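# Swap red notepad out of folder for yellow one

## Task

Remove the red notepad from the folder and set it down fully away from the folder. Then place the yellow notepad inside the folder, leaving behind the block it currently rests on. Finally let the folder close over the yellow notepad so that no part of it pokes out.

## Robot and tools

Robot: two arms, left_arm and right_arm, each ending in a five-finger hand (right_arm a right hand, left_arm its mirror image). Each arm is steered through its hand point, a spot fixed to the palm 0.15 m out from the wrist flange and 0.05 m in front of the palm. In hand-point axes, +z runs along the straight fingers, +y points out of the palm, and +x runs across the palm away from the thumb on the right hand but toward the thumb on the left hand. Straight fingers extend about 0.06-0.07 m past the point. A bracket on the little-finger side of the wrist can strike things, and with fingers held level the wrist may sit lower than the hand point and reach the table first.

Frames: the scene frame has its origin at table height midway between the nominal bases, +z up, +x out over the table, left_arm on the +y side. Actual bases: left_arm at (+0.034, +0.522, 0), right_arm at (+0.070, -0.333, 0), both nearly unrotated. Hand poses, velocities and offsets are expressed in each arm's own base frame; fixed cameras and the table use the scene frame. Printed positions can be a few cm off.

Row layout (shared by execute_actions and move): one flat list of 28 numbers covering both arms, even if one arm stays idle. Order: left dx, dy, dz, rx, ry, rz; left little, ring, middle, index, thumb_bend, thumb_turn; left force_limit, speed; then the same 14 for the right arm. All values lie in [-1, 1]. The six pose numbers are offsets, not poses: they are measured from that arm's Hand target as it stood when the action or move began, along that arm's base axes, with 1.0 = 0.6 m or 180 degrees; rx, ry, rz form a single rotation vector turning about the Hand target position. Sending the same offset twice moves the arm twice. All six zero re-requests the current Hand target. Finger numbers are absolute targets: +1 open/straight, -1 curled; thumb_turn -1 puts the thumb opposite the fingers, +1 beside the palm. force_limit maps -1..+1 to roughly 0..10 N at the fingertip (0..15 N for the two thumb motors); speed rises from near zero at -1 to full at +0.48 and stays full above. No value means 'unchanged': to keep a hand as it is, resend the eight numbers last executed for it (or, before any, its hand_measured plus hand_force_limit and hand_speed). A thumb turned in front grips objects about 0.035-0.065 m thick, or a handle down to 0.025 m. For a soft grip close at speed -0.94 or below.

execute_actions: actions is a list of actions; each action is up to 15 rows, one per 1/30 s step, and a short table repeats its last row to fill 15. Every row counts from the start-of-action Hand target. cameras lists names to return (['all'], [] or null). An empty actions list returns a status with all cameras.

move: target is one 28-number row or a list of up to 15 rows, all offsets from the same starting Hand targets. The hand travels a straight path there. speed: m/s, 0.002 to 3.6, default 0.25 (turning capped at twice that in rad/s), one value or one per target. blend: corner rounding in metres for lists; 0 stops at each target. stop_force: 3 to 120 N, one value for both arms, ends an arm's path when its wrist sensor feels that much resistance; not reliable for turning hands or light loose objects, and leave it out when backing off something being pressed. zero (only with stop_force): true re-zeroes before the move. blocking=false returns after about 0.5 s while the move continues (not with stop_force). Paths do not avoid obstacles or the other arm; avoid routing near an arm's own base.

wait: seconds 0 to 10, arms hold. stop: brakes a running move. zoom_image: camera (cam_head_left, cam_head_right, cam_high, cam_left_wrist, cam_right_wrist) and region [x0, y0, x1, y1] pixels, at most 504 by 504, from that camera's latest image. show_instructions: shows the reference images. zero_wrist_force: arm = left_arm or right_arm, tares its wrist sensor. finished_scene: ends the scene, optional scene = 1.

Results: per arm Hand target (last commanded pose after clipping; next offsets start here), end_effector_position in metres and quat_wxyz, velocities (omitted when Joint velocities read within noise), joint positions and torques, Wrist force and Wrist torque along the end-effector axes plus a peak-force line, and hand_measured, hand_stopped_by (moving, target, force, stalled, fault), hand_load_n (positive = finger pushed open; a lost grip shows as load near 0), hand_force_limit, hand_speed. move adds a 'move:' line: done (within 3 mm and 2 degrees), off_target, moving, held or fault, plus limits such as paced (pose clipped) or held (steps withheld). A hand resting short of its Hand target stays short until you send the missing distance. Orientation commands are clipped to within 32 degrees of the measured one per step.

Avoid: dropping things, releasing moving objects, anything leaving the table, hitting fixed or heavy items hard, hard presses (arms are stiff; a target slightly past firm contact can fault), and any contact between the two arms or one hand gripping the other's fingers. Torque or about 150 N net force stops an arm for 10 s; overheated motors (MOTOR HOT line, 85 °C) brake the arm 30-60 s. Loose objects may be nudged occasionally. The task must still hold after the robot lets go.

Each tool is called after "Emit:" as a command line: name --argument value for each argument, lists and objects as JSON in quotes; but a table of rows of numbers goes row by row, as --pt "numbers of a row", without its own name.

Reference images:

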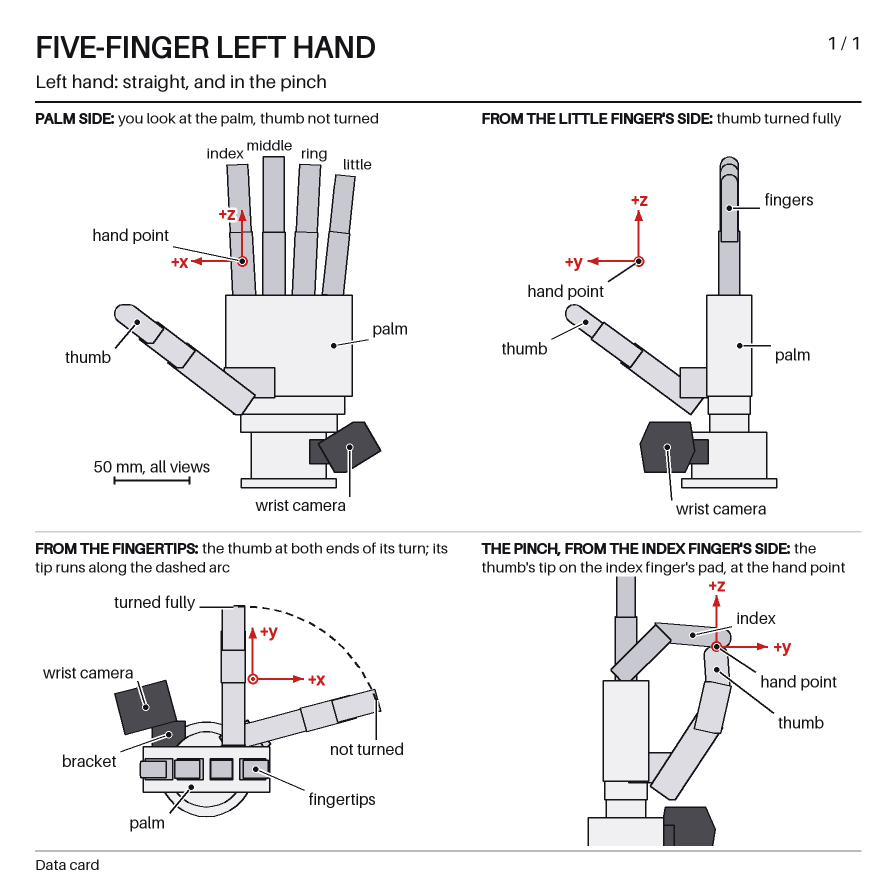

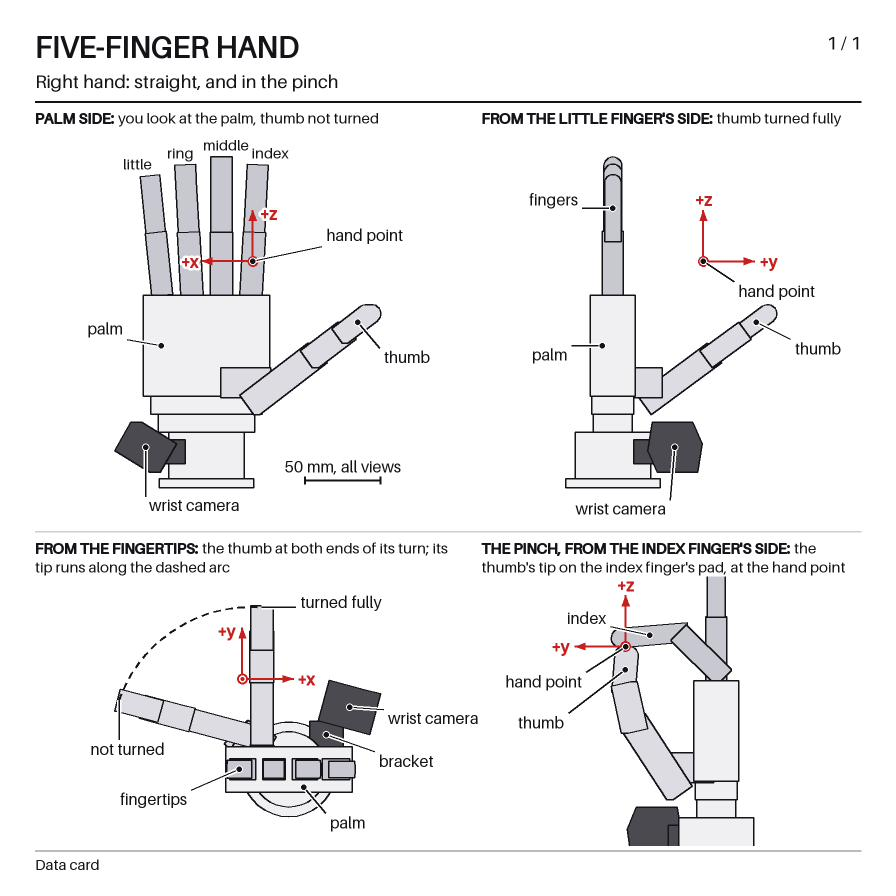

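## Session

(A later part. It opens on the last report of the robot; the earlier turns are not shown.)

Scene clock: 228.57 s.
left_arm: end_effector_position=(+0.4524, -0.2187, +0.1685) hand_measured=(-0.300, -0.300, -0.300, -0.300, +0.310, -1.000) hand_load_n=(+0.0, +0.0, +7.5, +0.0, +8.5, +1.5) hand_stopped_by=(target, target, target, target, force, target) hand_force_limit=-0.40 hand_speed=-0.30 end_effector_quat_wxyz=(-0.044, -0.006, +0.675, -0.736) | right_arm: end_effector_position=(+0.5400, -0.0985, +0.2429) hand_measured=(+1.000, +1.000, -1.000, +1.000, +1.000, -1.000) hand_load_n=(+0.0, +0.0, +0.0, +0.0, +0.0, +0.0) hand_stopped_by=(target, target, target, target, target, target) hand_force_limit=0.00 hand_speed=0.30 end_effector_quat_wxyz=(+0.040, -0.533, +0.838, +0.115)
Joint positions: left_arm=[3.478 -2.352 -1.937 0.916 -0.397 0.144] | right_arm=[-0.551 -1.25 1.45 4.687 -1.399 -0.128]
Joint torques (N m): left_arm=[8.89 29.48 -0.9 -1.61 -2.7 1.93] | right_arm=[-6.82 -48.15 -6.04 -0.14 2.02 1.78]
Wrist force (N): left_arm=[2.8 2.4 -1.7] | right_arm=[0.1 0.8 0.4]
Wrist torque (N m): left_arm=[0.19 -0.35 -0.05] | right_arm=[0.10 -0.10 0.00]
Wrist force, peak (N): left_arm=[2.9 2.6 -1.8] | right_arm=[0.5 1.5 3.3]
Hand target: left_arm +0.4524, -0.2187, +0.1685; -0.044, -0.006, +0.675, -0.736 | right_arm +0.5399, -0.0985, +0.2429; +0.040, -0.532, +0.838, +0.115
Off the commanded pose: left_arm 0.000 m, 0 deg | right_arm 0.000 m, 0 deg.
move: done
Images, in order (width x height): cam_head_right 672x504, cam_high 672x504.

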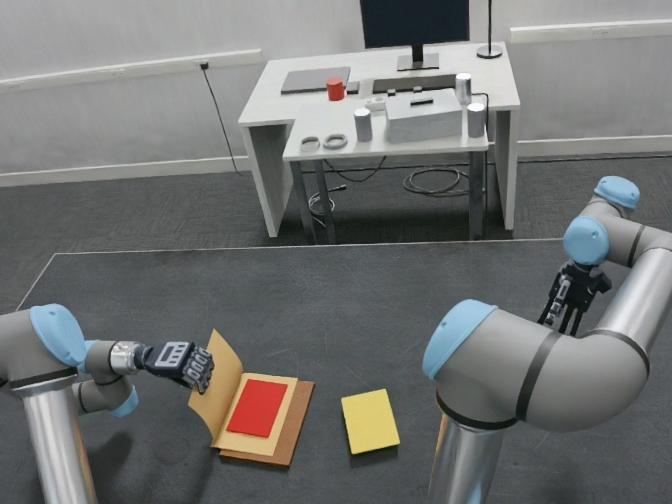

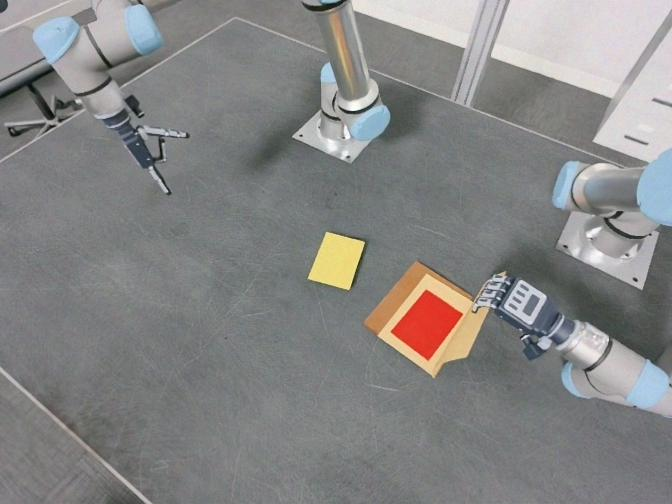

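Emit:
move --target '[0,0,0,0,0,0,-0.3,-0.3,-0.3,-0.3,0.2,-1,-0.4,-0.3,-0.0798,0.88,-0.0715,-0.1199,-0.1888,0.0699,1,1,-1,1,1,-1,0,0.3]' --speed 0.3 --cameras '["cam_high","cam_head_right","cam_head_left"]'

Scene clock: 231.77 s.
left_arm: end_effector_position=(+0.4524, -0.2187, +0.1685) hand_measured=(-0.300, -0.300, -0.300, -0.300, +0.310, -1.000) hand_load_n=(+0.0, +0.0, +7.0, +0.0, +8.0, +1.5) hand_stopped_by=(target, target, target, target, force, target) hand_force_limit=-0.40 hand_speed=-0.30 end_effector_quat_wxyz=(-0.044, -0.006, +0.675, -0.736) | right_arm: end_effector_position=(+0.4920, +0.4295, +0.2000) hand_measured=(+1.000, +1.000, -1.000, +1.000, +1.000, -1.000) hand_load_n=(+0.0, +0.0, +0.0, +0.0, +0.0, +0.0) hand_stopped_by=(target, target, target, target, target, target) hand_force_limit=0.00 hand_speed=0.30 end_effector_quat_wxyz=(+0.169, -0.627, +0.734, -0.197)
Joint positions: left_arm=[3.478 -2.352 -1.937 0.916 -0.397 0.144] | right_arm=[0.549 -1.284 1.715 3.864 -1.9 0.635]
Joint torques (N m): left_arm=[8.99 29.9 -0.86 -1.57 -2.68 1.97] | right_arm=[11.47 -24.54 -33.64 -1.03 -1.61 1.83]
Wrist force (N): left_arm=[2.9 2.3 -1.7] | right_arm=[1.2 0.2 0.9]
Wrist torque (N m): left_arm=[0.18 -0.36 -0.05] | right_arm=[-0.04 -0.29 0.06]
Wrist force, peak (N): left_arm=[3.0 2.4 -1.9] | right_arm=[1.8 -0.3 0.0]
Hand target: left_arm +0.4524, -0.2187, +0.1685; -0.044, -0.006, +0.675, -0.736 | right_arm +0.4920, +0.4295, +0.2000; +0.169, -0.627, +0.734, -0.197
Off the commanded pose: left_arm 0.000 m, 0 deg | right_arm 0.000 m, 0 deg.
move: done
Images, in order (width x height): cam_head_left 672x504, cam_head_right 672x504, cam_high 672x504.

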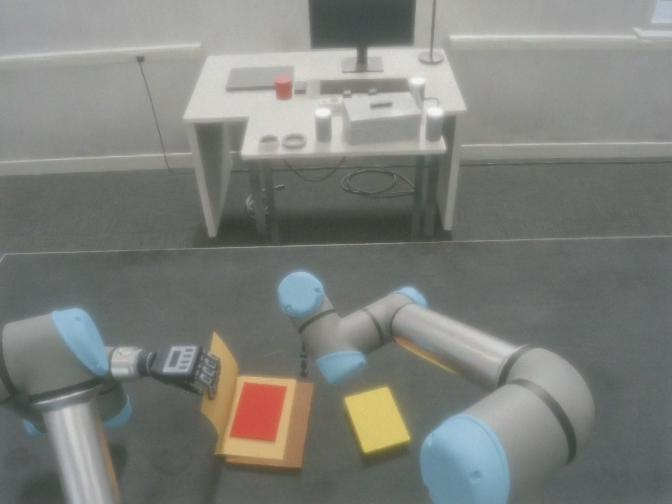

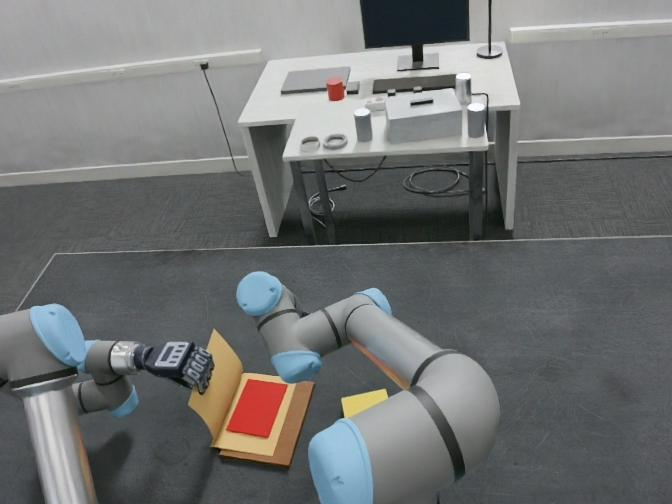

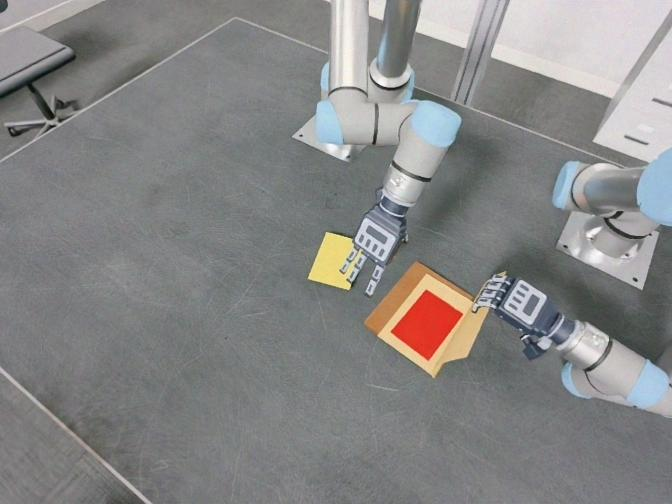

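Emit:
move --target '[0,0,0,0,0,0,-0.3,-0.3,-0.3,-0.3,0.2,-1,-0.4,-0.3,0,0.1877,-0.1333,0,0,0,1,1,-1,1,1,-1,0,0.3]' --speed 0.15 --cameras '["cam_high","cam_head_right","cam_head_left","cam_right_wrist"]'

Emit:
zoom_image --camera "cam_high" --region '[345, 180, 545, 390]'

Emit:
zoom_image --camera "cam_head_right" --region '[120, 240, 380, 480]'

Scene clock: 233.40 s.
left_arm: end_effector_position=(+0.4524, -0.2187, +0.1685) hand_measured=(-0.300, -0.300, -0.300, -0.300, +0.310, -1.000) hand_load_n=(+0.0, -0.5, +7.0, +0.0, +8.0, +1.5) hand_stopped_by=(target, target, target, target, force, target) hand_force_limit=-0.40 hand_speed=-0.30 end_effector_quat_wxyz=(-0.044, -0.006, +0.675, -0.736) | right_arm: end_effector_position=(+0.4920, +0.5421, +0.1201) hand_measured=(+1.000, +1.000, -1.000, +1.000, +1.000, -1.000) hand_load_n=(+0.0, +0.0, +0.0, +0.0, +0.0, +0.0) hand_stopped_by=(target, target, target, target, target, target) hand_force_limit=0.00 hand_speed=0.30 end_effector_quat_wxyz=(+0.169, -0.627, +0.734, -0.197)
Joint positions: left_arm=[3.478 -2.352 -1.937 0.916 -0.397 0.144] | right_arm=[0.699 -1.026 1.547 3.827 -1.958 0.783]
Joint torques (N m): left_arm=[8.52 30.04 -1.09 -1.56 -2.54 1.97] | right_arm=[11.75 -35.85 -32.45 -0.82 -2.16 1.77]
Wrist force (N): left_arm=[2.9 2.4 -1.8] | right_arm=[0.2 0.0 0.6]
Wrist torque (N m): left_arm=[0.20 -0.37 -0.04] | right_arm=[-0.03 -0.13 -0.03]
Wrist force, peak (N): left_arm=[2.9 2.6 -1.9] | right_arm=[1.4 0.1 0.8]
Hand target: left_arm +0.4524, -0.2187, +0.1685; -0.044, -0.006, +0.675, -0.736 | right_arm +0.4920, +0.5421, +0.1200; +0.169, -0.627, +0.734, -0.197
Off the commanded pose: left_arm 0.000 m, 0 deg | right_arm 0.000 m, 0 deg.
move: done
Images, in order (width x height): cam_head_left 672x504, cam_head_right 672x504, cam_high 672x504, cam_right_wrist 672x504.

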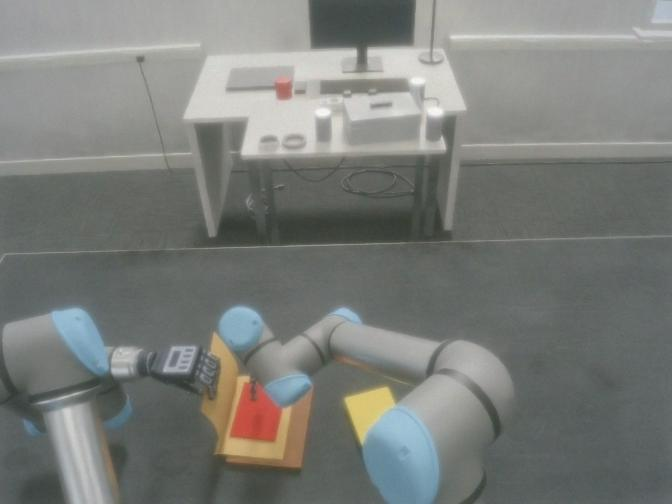

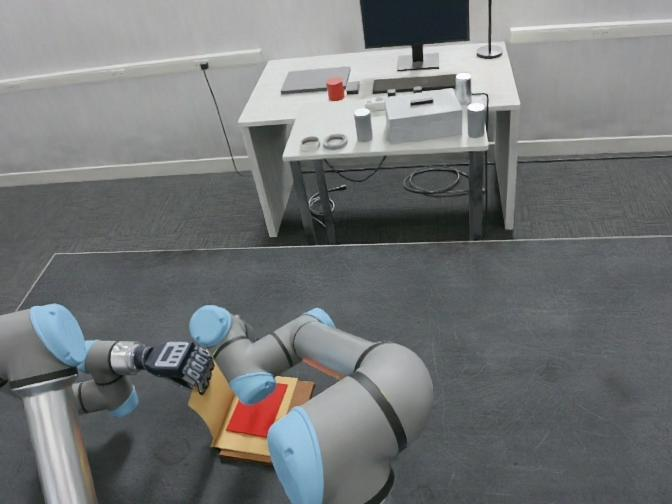

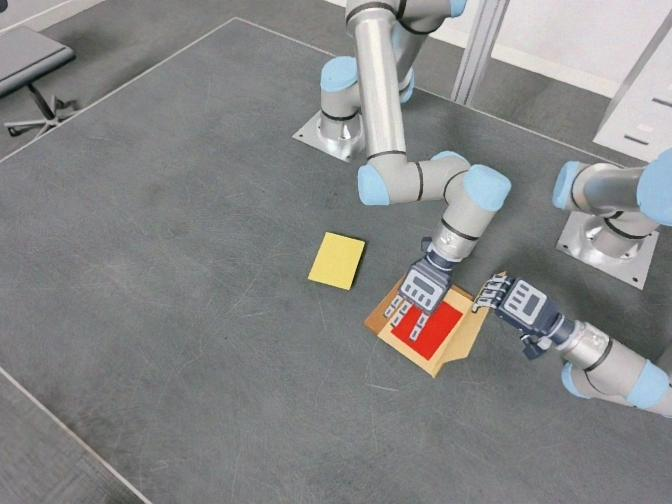

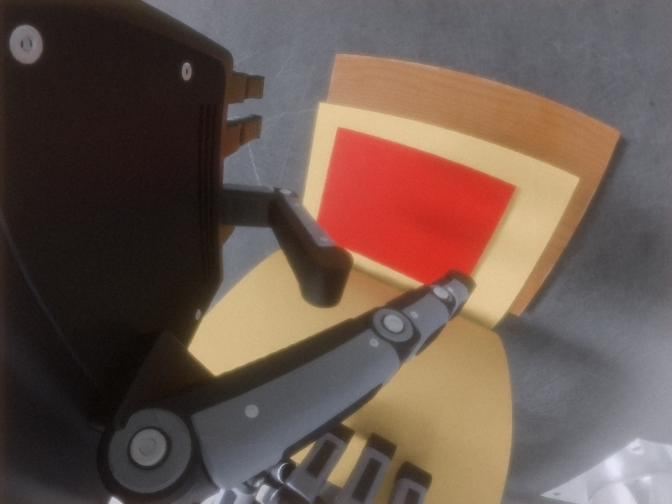

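Scaled by 2.400 from the camera's 672x504 image, which has a finer 960x720 frame.

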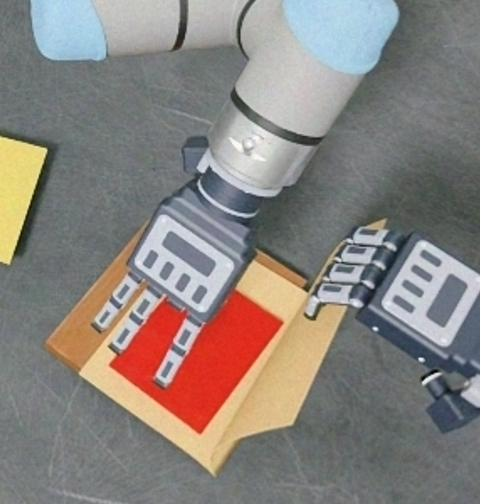

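Scaled by 1.938 from the camera's 672x504 image, which has a finer 960x720 frame.

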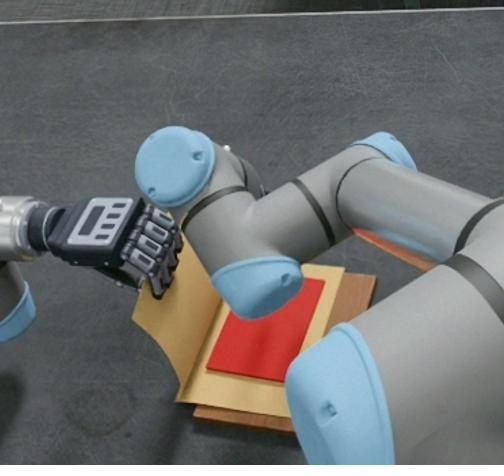

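Emit:
move --target '[0,0,0,0,0,0,-0.3,-0.3,-0.3,-0.3,0.2,-1,-0.4,-0.3,0,0,-0.1167,0,0,0,1,1,-1,1,1,-1,0,0.3]' --speed 0.1 --cameras '["cam_high"]'

Emit:
zoom_image --camera "cam_high" --region '[345, 240, 505, 390]'

Emit:
move --target '[0,0,0,0,0,0,-0.3,-0.3,-0.3,-0.3,0.2,-1,-0.4,-0.3,0,0,-0.0137,0,0,0,1,1,-1,1,1,-1,0,0.3]' --speed 0.03 --stop_force 4 --cameras '["cam_high","cam_right_wrist"]'

Emit:
zoom_image --camera "cam_high" --region '[345, 240, 505, 390]'

Scene clock: 234.90 s.
left_arm: end_effector_position=(+0.4524, -0.2187, +0.1685) hand_measured=(-0.300, -0.300, -0.300, -0.300, +0.310, -1.000) hand_load_n=(+0.0, +0.0, +7.0, +0.0, +8.0, +1.5) hand_stopped_by=(target, target, target, target, force, target) hand_force_limit=-0.40 hand_speed=-0.30 end_effector_quat_wxyz=(-0.044, -0.006, +0.675, -0.736) | right_arm: end_effector_position=(+0.4920, +0.5421, +0.0501) hand_measured=(+1.000, +1.000, -1.000, +1.000, +1.000, -1.000) hand_load_n=(+0.0, +0.0, +0.0, +0.0, +0.0, +0.0) hand_stopped_by=(target, target, target, target, target, target) hand_force_limit=0.00 hand_speed=0.30 end_effector_quat_wxyz=(+0.169, -0.627, +0.734, -0.197)
Joint positions: left_arm=[3.478 -2.352 -1.937 0.916 -0.397 0.144] | right_arm=[0.699 -0.934 1.602 3.679 -1.958 0.783]
Joint torques (N m): left_arm=[8.74 30.65 -1.31 -1.39 -2.65 1.96] | right_arm=[6.34 -36.29 -4.09 -3.6 -0.16 -1.94]
Wrist force (N): left_arm=[3.0 2.5 -1.7] | right_arm=[0.8 0.2 1.0]
Wrist torque (N m): left_arm=[0.21 -0.38 -0.05] | right_arm=[-0.05 -0.24 0.03]
Wrist force, peak (N): left_arm=[3.0 2.5 -1.8] | right_arm=[0.8 0.5 1.2]
Hand target: left_arm +0.4524, -0.2187, +0.1685; -0.044, -0.006, +0.675, -0.736 | right_arm +0.4920, +0.5421, +0.0500; +0.169, -0.627, +0.734, -0.197
Off the commanded pose: left_arm 0.000 m, 0 deg | right_arm 0.000 m, 0 deg.
move: done
Images, in order (width x height): cam_high 672x504.

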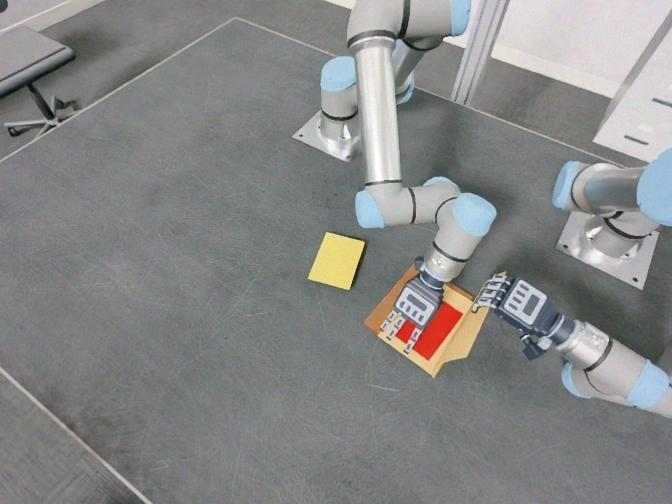

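Scaled by 3.150 from the camera's 672x504 image, which has a finer 960x720 frame.

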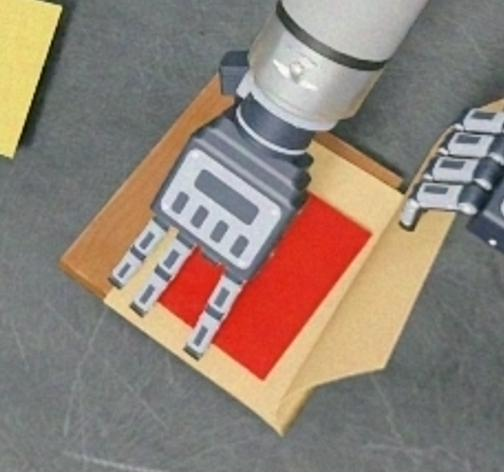

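Scene clock: 236.30 s.
left_arm: end_effector_position=(+0.4524, -0.2187, +0.1685) hand_measured=(-0.300, -0.300, -0.300, -0.300, +0.310, -1.000) hand_load_n=(+0.0, +0.0, +7.0, +0.0, +8.0, +1.5) hand_stopped_by=(target, target, target, target, force, target) hand_force_limit=-0.40 hand_speed=-0.30 end_effector_quat_wxyz=(-0.044, -0.006, +0.675, -0.736) | right_arm: end_effector_position=(+0.4920, +0.5421, +0.0418) hand_measured=(+1.000, +1.000, -1.000, +1.000, +1.000, -1.000) hand_load_n=(+0.0, +0.0, +0.0, +0.0, +0.0, +0.0) hand_stopped_by=(target, target, target, target, target, target) hand_force_limit=0.00 hand_speed=0.30 end_effector_quat_wxyz=(+0.169, -0.627, +0.734, -0.197)
Joint positions: left_arm=[3.478 -2.352 -1.937 0.916 -0.397 0.144] | right_arm=[0.699 -0.922 1.607 3.662 -1.958 0.783]
Joint torques (N m): left_arm=[8.17 29.47 -0.62 -1.43 -2.53 1.93] | right_arm=[4.39 -37.61 -4.16 -3.69 1.21 -1.98]
Wrist force (N): left_arm=[2.8 2.4 -1.8] | right_arm=[0.8 0.0 0.5]
Wrist torque (N m): left_arm=[0.20 -0.36 -0.05] | right_arm=[-0.05 -0.22 0.02]
Wrist force, peak (N): left_arm=[3.1 2.6 -1.9] | right_arm=[0.7 0.0 1.1]
Hand target: left_arm +0.4524, -0.2187, +0.1685; -0.044, -0.006, +0.675, -0.736 | right_arm +0.4920, +0.5421, +0.0418; +0.169, -0.627, +0.734, -0.197
Off the commanded pose: left_arm 0.000 m, 0 deg | right_arm 0.000 m, 0 deg.
move: done
Images, in order (width x height): cam_high 672x504, cam_right_wrist 672x504.

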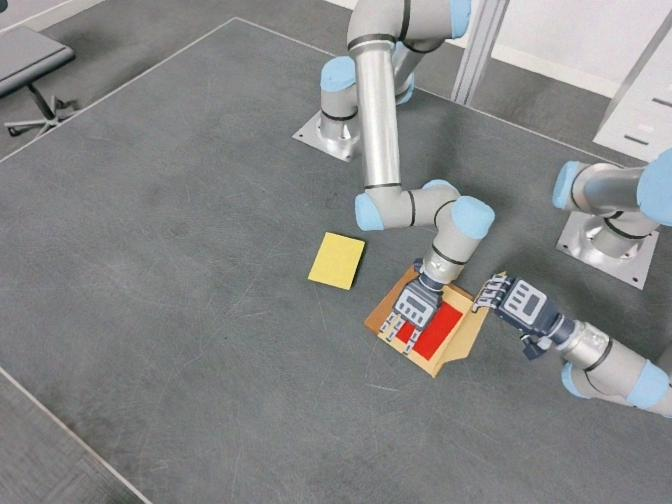

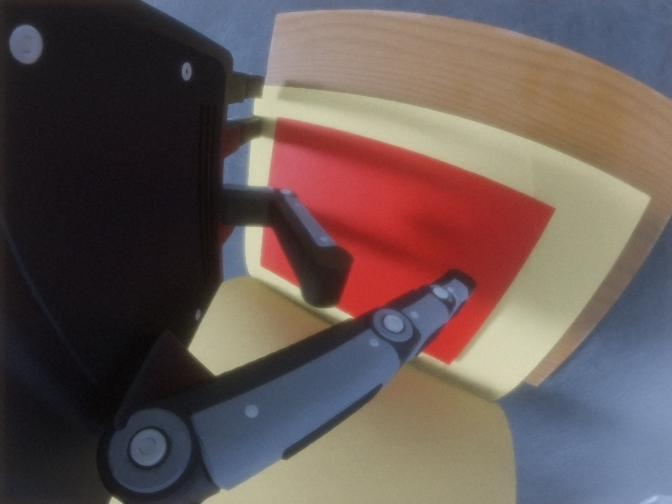

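Scaled by 3.150 from the camera's 672x504 image, which has a finer 960x720 frame.

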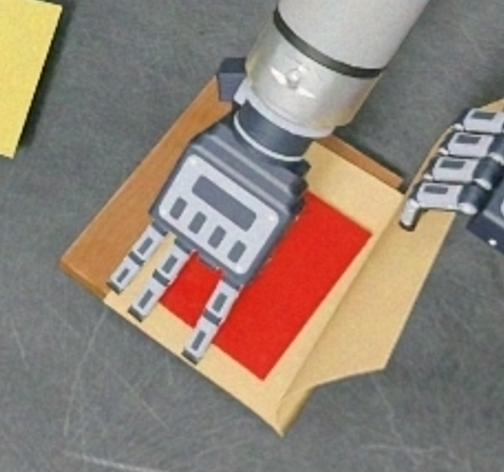

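Emit:
move --target '[0,0,0,0,0,0,-0.3,-0.3,-0.3,-0.3,0.2,-1,-0.4,-0.3,-0.0741,0.0116,-0.0003,0,0,0,1,1,-1,1,1,-1,0,0.3]' --speed 0.05 --stop_force 7 --cameras '["cam_high","cam_right_wrist"]'

Emit:
zoom_image --camera "cam_high" --region '[345, 240, 505, 390]'

Scene clock: 238.77 s.
left_arm: end_effector_position=(+0.4524, -0.2187, +0.1685) hand_measured=(-0.300, -0.300, -0.300, -0.300, +0.310, -1.000) hand_load_n=(+0.0, +0.0, +7.5, +0.0, +8.5, +1.5) hand_stopped_by=(target, target, target, target, force, target) hand_force_limit=-0.40 hand_speed=-0.30 end_effector_quat_wxyz=(-0.045, -0.006, +0.675, -0.736) | right_arm: end_effector_position=(+0.4476, +0.5491, +0.0416) hand_measured=(+1.000, +1.000, -1.000, +1.000, +1.000, -1.000) hand_load_n=(+0.0, +0.0, +0.0, +0.0, +0.0, +0.0) hand_stopped_by=(target, target, target, target, target, target) hand_force_limit=0.00 hand_speed=0.30 end_effector_quat_wxyz=(+0.169, -0.627, +0.734, -0.197)
Joint positions: left_arm=[3.478 -2.352 -1.937 0.916 -0.397 0.144] | right_arm=[0.753 -0.964 1.679 3.654 -1.976 0.838]
Joint torques (N m): left_arm=[9.6 29.65 -1.59 -1.49 -2.32 1.98] | right_arm=[10.66 -56.42 -3.64 -3.47 -1.82 1.57]
Wrist force (N): left_arm=[3.1 2.3 -2.1] | right_arm=[1.1 -0.3 0.6]
Wrist torque (N m): left_arm=[0.20 -0.37 -0.06] | right_arm=[-0.03 -0.26 0.06]
Wrist force, peak (N): left_arm=[3.2 2.3 -2.0] | right_arm=[0.9 -0.5 1.1]
Hand target: left_arm +0.4524, -0.2187, +0.1685; -0.044, -0.006, +0.675, -0.736 | right_arm +0.4476, +0.5491, +0.0416; +0.169, -0.627, +0.734, -0.197
Off the commanded pose: left_arm 0.000 m, 0 deg | right_arm 0.000 m, 0 deg.
move: done
Images, in order (width x height): cam_high 672x504, cam_right_wrist 672x504.

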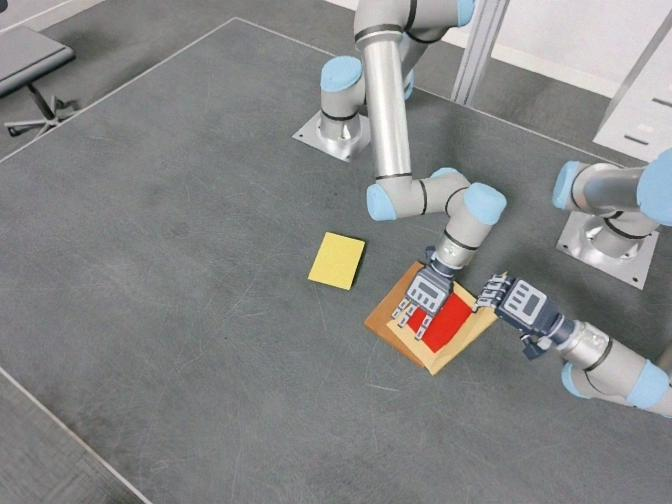

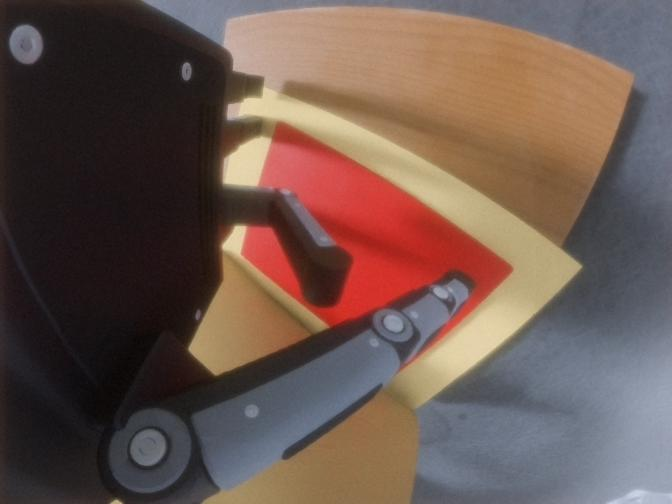

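Scaled by 3.150 from the camera's 672x504 image, which has a finer 960x720 frame.

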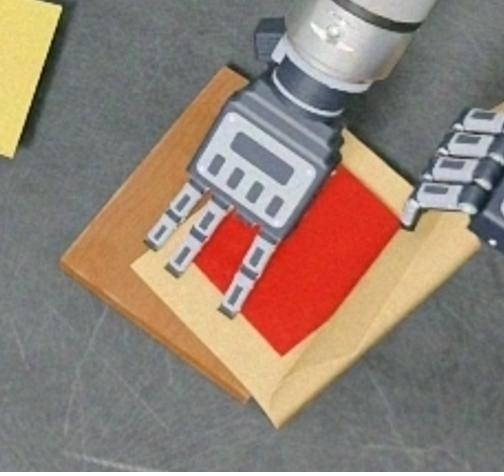

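Emit:
move --pt "0 0 0 0 0 0 -0.3 -0.3 -0.3 -0.3 0.2 -1 -0.4 -0.3 0.02 -0.003 0.0 0 0 0 1 1 -1 1 1 -1 0 0.3" --pt "0 0 0 0 0 0 -0.3 -0.3 -0.3 -0.3 0.2 -1 -0.4 -0.3 0.02 -0.05 0.15 0 0 0 1 1 -1 1 1 -1 0 0.3" --speed 0.1 --blend 0.003 --cameras '["cam_high","cam_head_right","cam_left_wrist"]'

Emit:
zoom_image --camera "cam_high" --region '[345, 240, 505, 390]'

Scene clock: 241.03 s.
left_arm: end_effector_position=(+0.4524, -0.2187, +0.1685) hand_measured=(-0.300, -0.300, -0.300, -0.300, +0.310, -1.000) hand_load_n=(+0.0, +0.0, +7.5, +0.0, +8.5, +1.5) hand_stopped_by=(target, target, target, target, force, target) hand_force_limit=-0.40 hand_speed=-0.30 end_effector_quat_wxyz=(-0.045, -0.006, +0.675, -0.736) | right_arm: end_effector_position=(+0.4596, +0.5191, +0.1315) hand_measured=(+1.000, +1.000, -1.000, +1.000, +1.000, -1.000) hand_load_n=(+0.0, +0.0, +0.0, +0.0, +0.0, +0.0) hand_stopped_by=(target, target, target, target, target, target) hand_force_limit=0.00 hand_speed=0.30 end_effector_quat_wxyz=(+0.169, -0.627, +0.734, -0.197)
Joint positions: left_arm=[3.478 -2.352 -1.937 0.916 -0.397 0.144] | right_arm=[0.704 -1.119 1.661 3.808 -1.96 0.789]
Joint torques (N m): left_arm=[9.09 29.8 -0.78 -1.52 -1.7 1.85] | right_arm=[-7.55 -51.31 -33.24 -0.95 1.17 -2.13]
Wrist force (N): left_arm=[2.8 2.3 -1.8] | right_arm=[0.5 0.4 0.8]
Wrist torque (N m): left_arm=[0.18 -0.34 -0.05] | right_arm=[0.01 -0.19 0.17]
Wrist force, peak (N): left_arm=[3.2 2.4 -2.0] | right_arm=[0.6 0.4 1.5]
Hand target: left_arm +0.4524, -0.2187, +0.1685; -0.044, -0.006, +0.675, -0.736 | right_arm +0.4596, +0.5191, +0.1316; +0.169, -0.627, +0.734, -0.197
Off the commanded pose: left_arm 0.000 m, 0 deg | right_arm 0.000 m, 0 deg.
move: done
Images, in order (width x height): cam_head_right 672x504, cam_high 672x504, cam_left_wrist 672x504.

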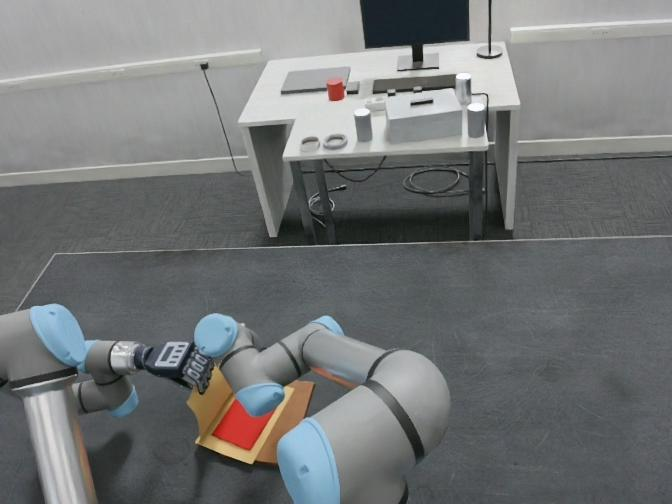

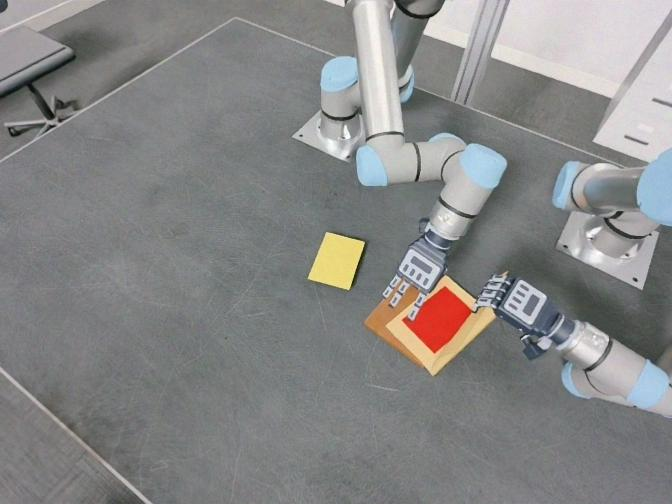

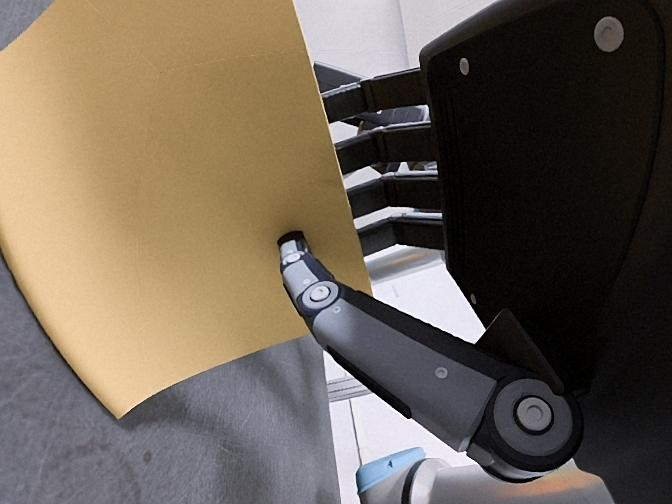

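Scaled by 3.150 from the camera's 672x504 image, which has a finer 960x720 frame.

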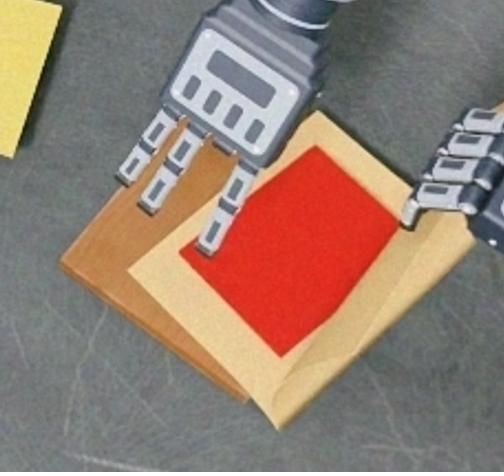

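Emit:
move --target '[0.0055,0.0627,0,0,0,-0.0583,-0.3,-0.3,-0.3,-0.3,0.2,-1,-0.4,-0.3,0,-0.25,0.1,0,0,0.2,1,1,-1,1,1,-1,0,0.3]' --speed 0.1 --cameras '["cam_high","cam_head_right","cam_left_wrist","cam_right_wrist"]'

Emit:
zoom_image --camera "cam_high" --region '[345, 240, 505, 390]'

Emit:
zoom_image --camera "cam_head_right" --region '[180, 320, 360, 480]'

Scene clock: 246.03 s.
left_arm: end_effector_position=(+0.4557, -0.1811, +0.1685) hand_measured=(-0.300, -0.300, -0.300, -0.300, +0.310, -1.000) hand_load_n=(+0.0, +0.0, +7.5, +0.0, +8.5, +1.5) hand_stopped_by=(target, target, target, target, force, target) hand_force_limit=-0.40 hand_speed=-0.30 end_effector_quat_wxyz=(-0.112, +0.056, +0.673, -0.729) | right_arm: end_effector_position=(+0.4596, +0.3691, +0.1916) hand_measured=(+1.000, +1.000, -1.000, +1.000, +1.000, -1.000) hand_load_n=(-0.5, +0.0, +0.0, +0.0, +0.0, +0.0) hand_stopped_by=(target, target, target, target, target, target) hand_force_limit=0.00 hand_speed=0.30 end_effector_quat_wxyz=(-0.222, +0.824, -0.504, +0.135)
Joint positions: left_arm=[3.491 -2.421 -1.755 0.876 -0.59 0.063] | right_arm=[0.382 -1.414 1.931 3.672 -1.524 -0.077]
Joint torques (N m): left_arm=[9.87 31.58 18.29 -2.07 -2.63 -2.32] | right_arm=[-7.07 -39.26 -6.87 -1.1 1.9 -2.59]
Wrist force (N): left_arm=[2.8 2.2 -1.8] | right_arm=[0.9 0.2 0.9]
Wrist torque (N m): left_arm=[0.18 -0.35 0.10] | right_arm=[-0.08 -0.23 0.20]
Wrist force, peak (N): left_arm=[3.1 2.4 -1.9] | right_arm=[1.4 0.1 0.9]
Hand target: left_arm +0.4557, -0.1811, +0.1685; -0.112, +0.056, +0.673, -0.729 | right_arm +0.4596, +0.3691, +0.1916; -0.222, +0.824, -0.504, +0.135
Off the commanded pose: left_arm 0.000 m, 0 deg | right_arm 0.000 m, 0 deg.
move: done
Images, in order (width x height): cam_head_right 672x504, cam_high 672x504, cam_left_wrist 672x504, cam_right_wrist 672x504.

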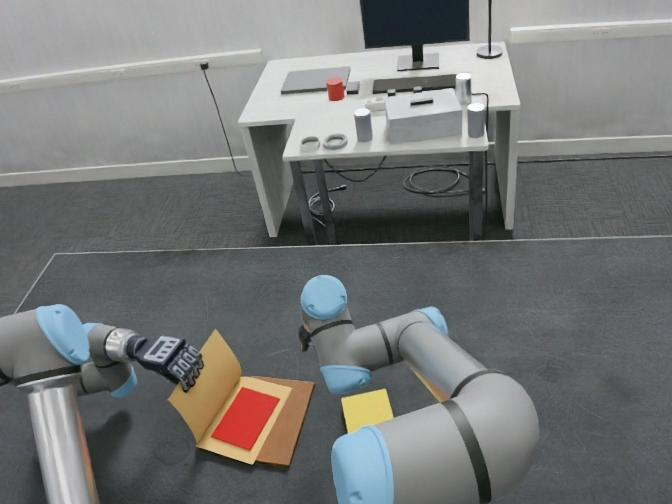

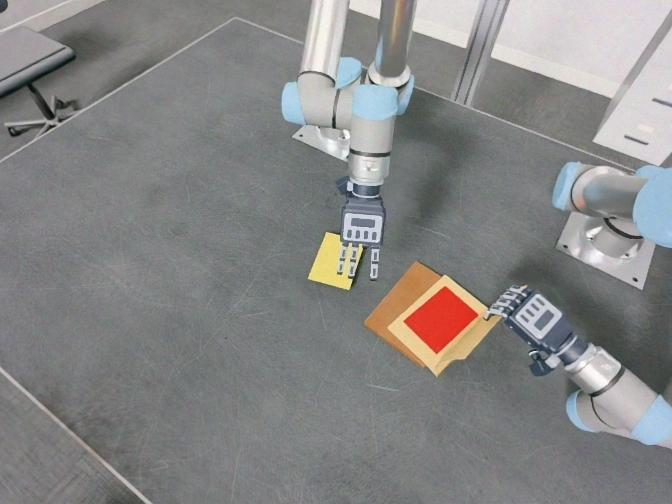

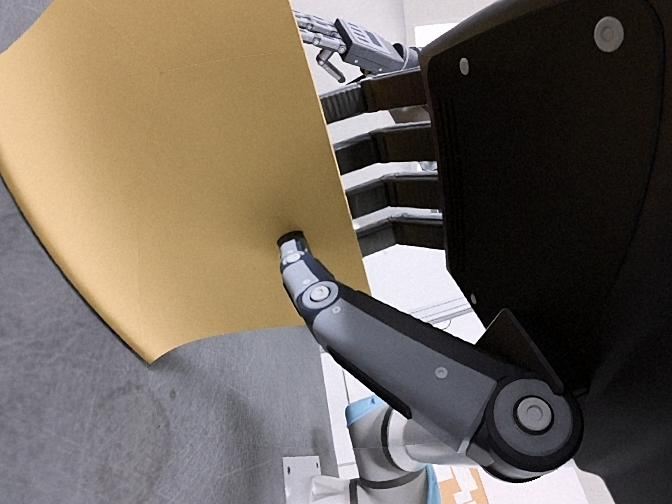

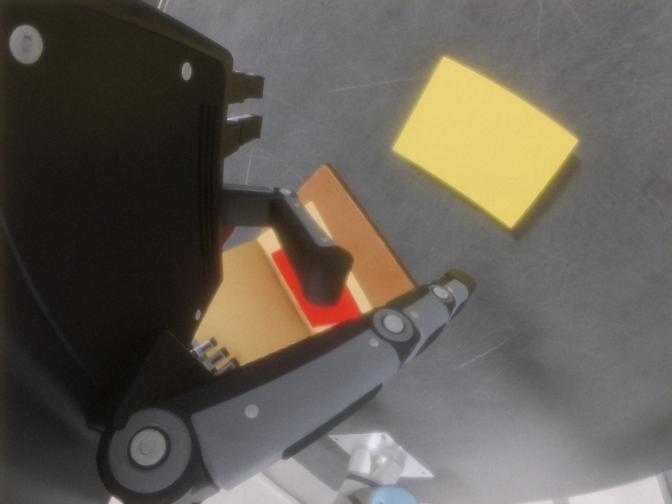

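Scaled by 3.150 from the camera's 672x504 image, which has a finer 960x720 frame.

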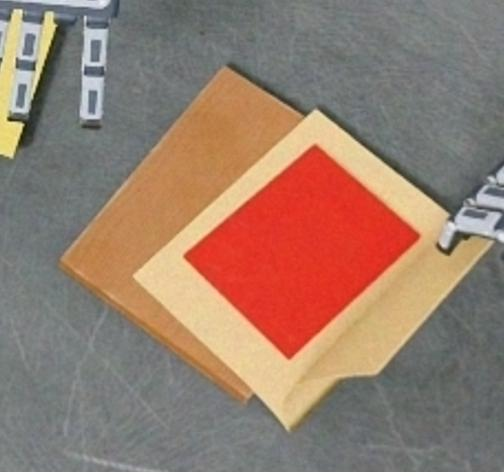

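Scaled by 2.800 from the camera's 672x504 image, which has a finer 960x720 frame.

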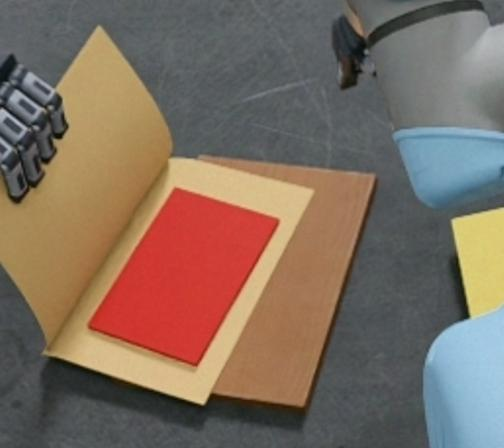

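Emit:
move --target '[0,0,0,0,0,0,-0.3,-0.3,-0.3,-0.3,0.2,-1,-0.4,-0.3,-0.0662,0.2675,-0.1027,0,0,0.2472,1,1,-1,1,1,-1,0,0.3]' --speed 0.2 --cameras '["cam_high","cam_head_right","cam_right_wrist"]'

Emit:
zoom_image --camera "cam_high" --region '[345, 220, 545, 390]'

Scene clock: 249.30 s.
left_arm: end_effector_position=(+0.4557, -0.1811, +0.1685) hand_measured=(-0.300, -0.300, -0.300, -0.300, +0.310, -1.000) hand_load_n=(+0.0, +0.0, +7.0, +0.0, +8.0, +1.5) hand_stopped_by=(target, target, target, target, force, target) hand_force_limit=-0.40 hand_speed=-0.30 end_effector_quat_wxyz=(-0.112, +0.056, +0.673, -0.729) | right_arm: end_effector_position=(+0.4199, +0.5296, +0.1300) hand_measured=(+1.000, +1.000, -1.000, +1.000, +1.000, -1.000) hand_load_n=(+0.0, +0.0, +0.0, +0.0, +0.0, +0.0) hand_stopped_by=(target, target, target, target, target, target) hand_force_limit=0.00 hand_speed=0.30 end_effector_quat_wxyz=(-0.256, +0.953, -0.155, +0.041)
Joint positions: left_arm=[3.491 -2.421 -1.755 0.876 -0.59 0.063] | right_arm=[0.596 -1.123 1.69 3.715 -1.26 -0.584]
Joint torques (N m): left_arm=[10.78 32.65 18.45 -2.08 -2.45 -2.16] | right_arm=[11.82 -31.39 -32.08 -1.36 2.32 -2.7]
Wrist force (N): left_arm=[2.8 2.4 -1.9] | right_arm=[0.6 0.1 0.6]
Wrist torque (N m): left_arm=[0.21 -0.36 0.10] | right_arm=[-0.04 -0.20 0.18]
Wrist force, peak (N): left_arm=[3.0 2.4 -2.1] | right_arm=[1.7 0.7 0.4]
Hand target: left_arm +0.4557, -0.1811, +0.1685; -0.112, +0.056, +0.673, -0.729 | right_arm +0.4198, +0.5296, +0.1300; -0.256, +0.953, -0.155, +0.041
Off the commanded pose: left_arm 0.000 m, 0 deg | right_arm 0.000 m, 0 deg.
move: done
Images, in order (width x height): cam_head_right 672x504, cam_high 672x504, cam_right_wrist 672x504.

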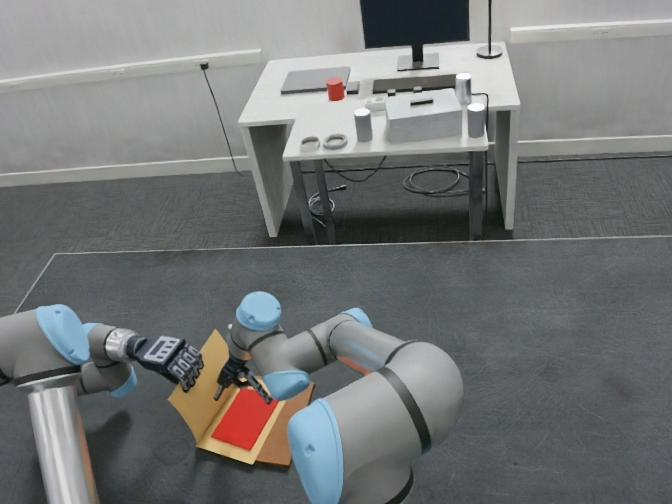

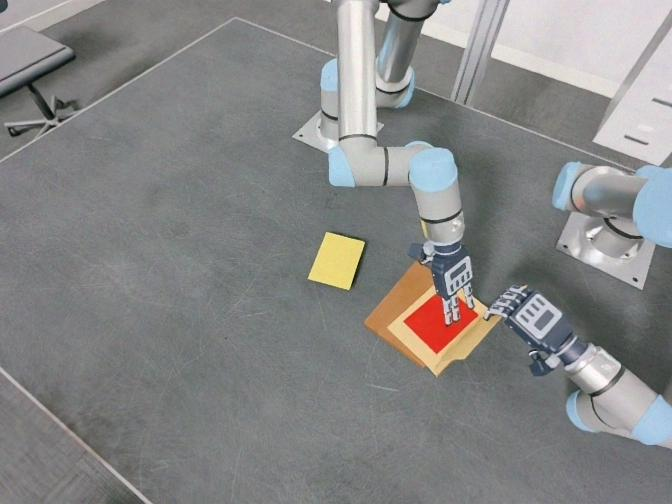

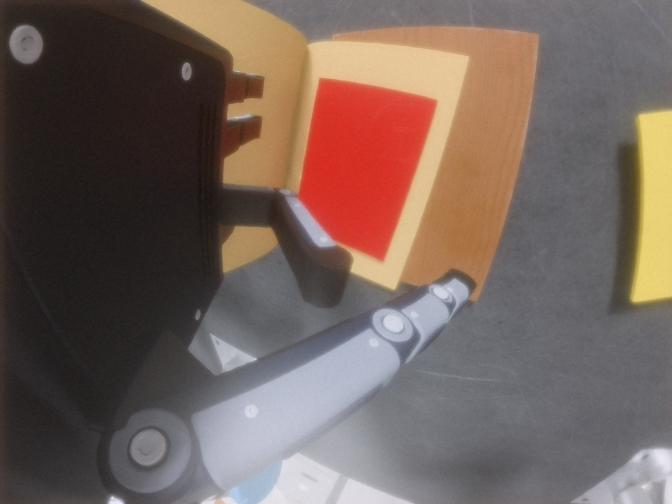

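Scaled by 2.520 from the camera's 672x504 image, which has a finer 960x720 frame.

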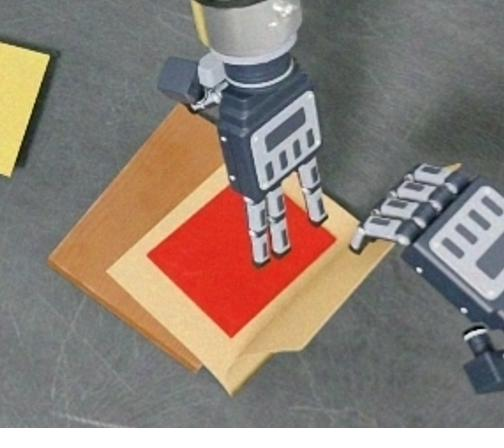

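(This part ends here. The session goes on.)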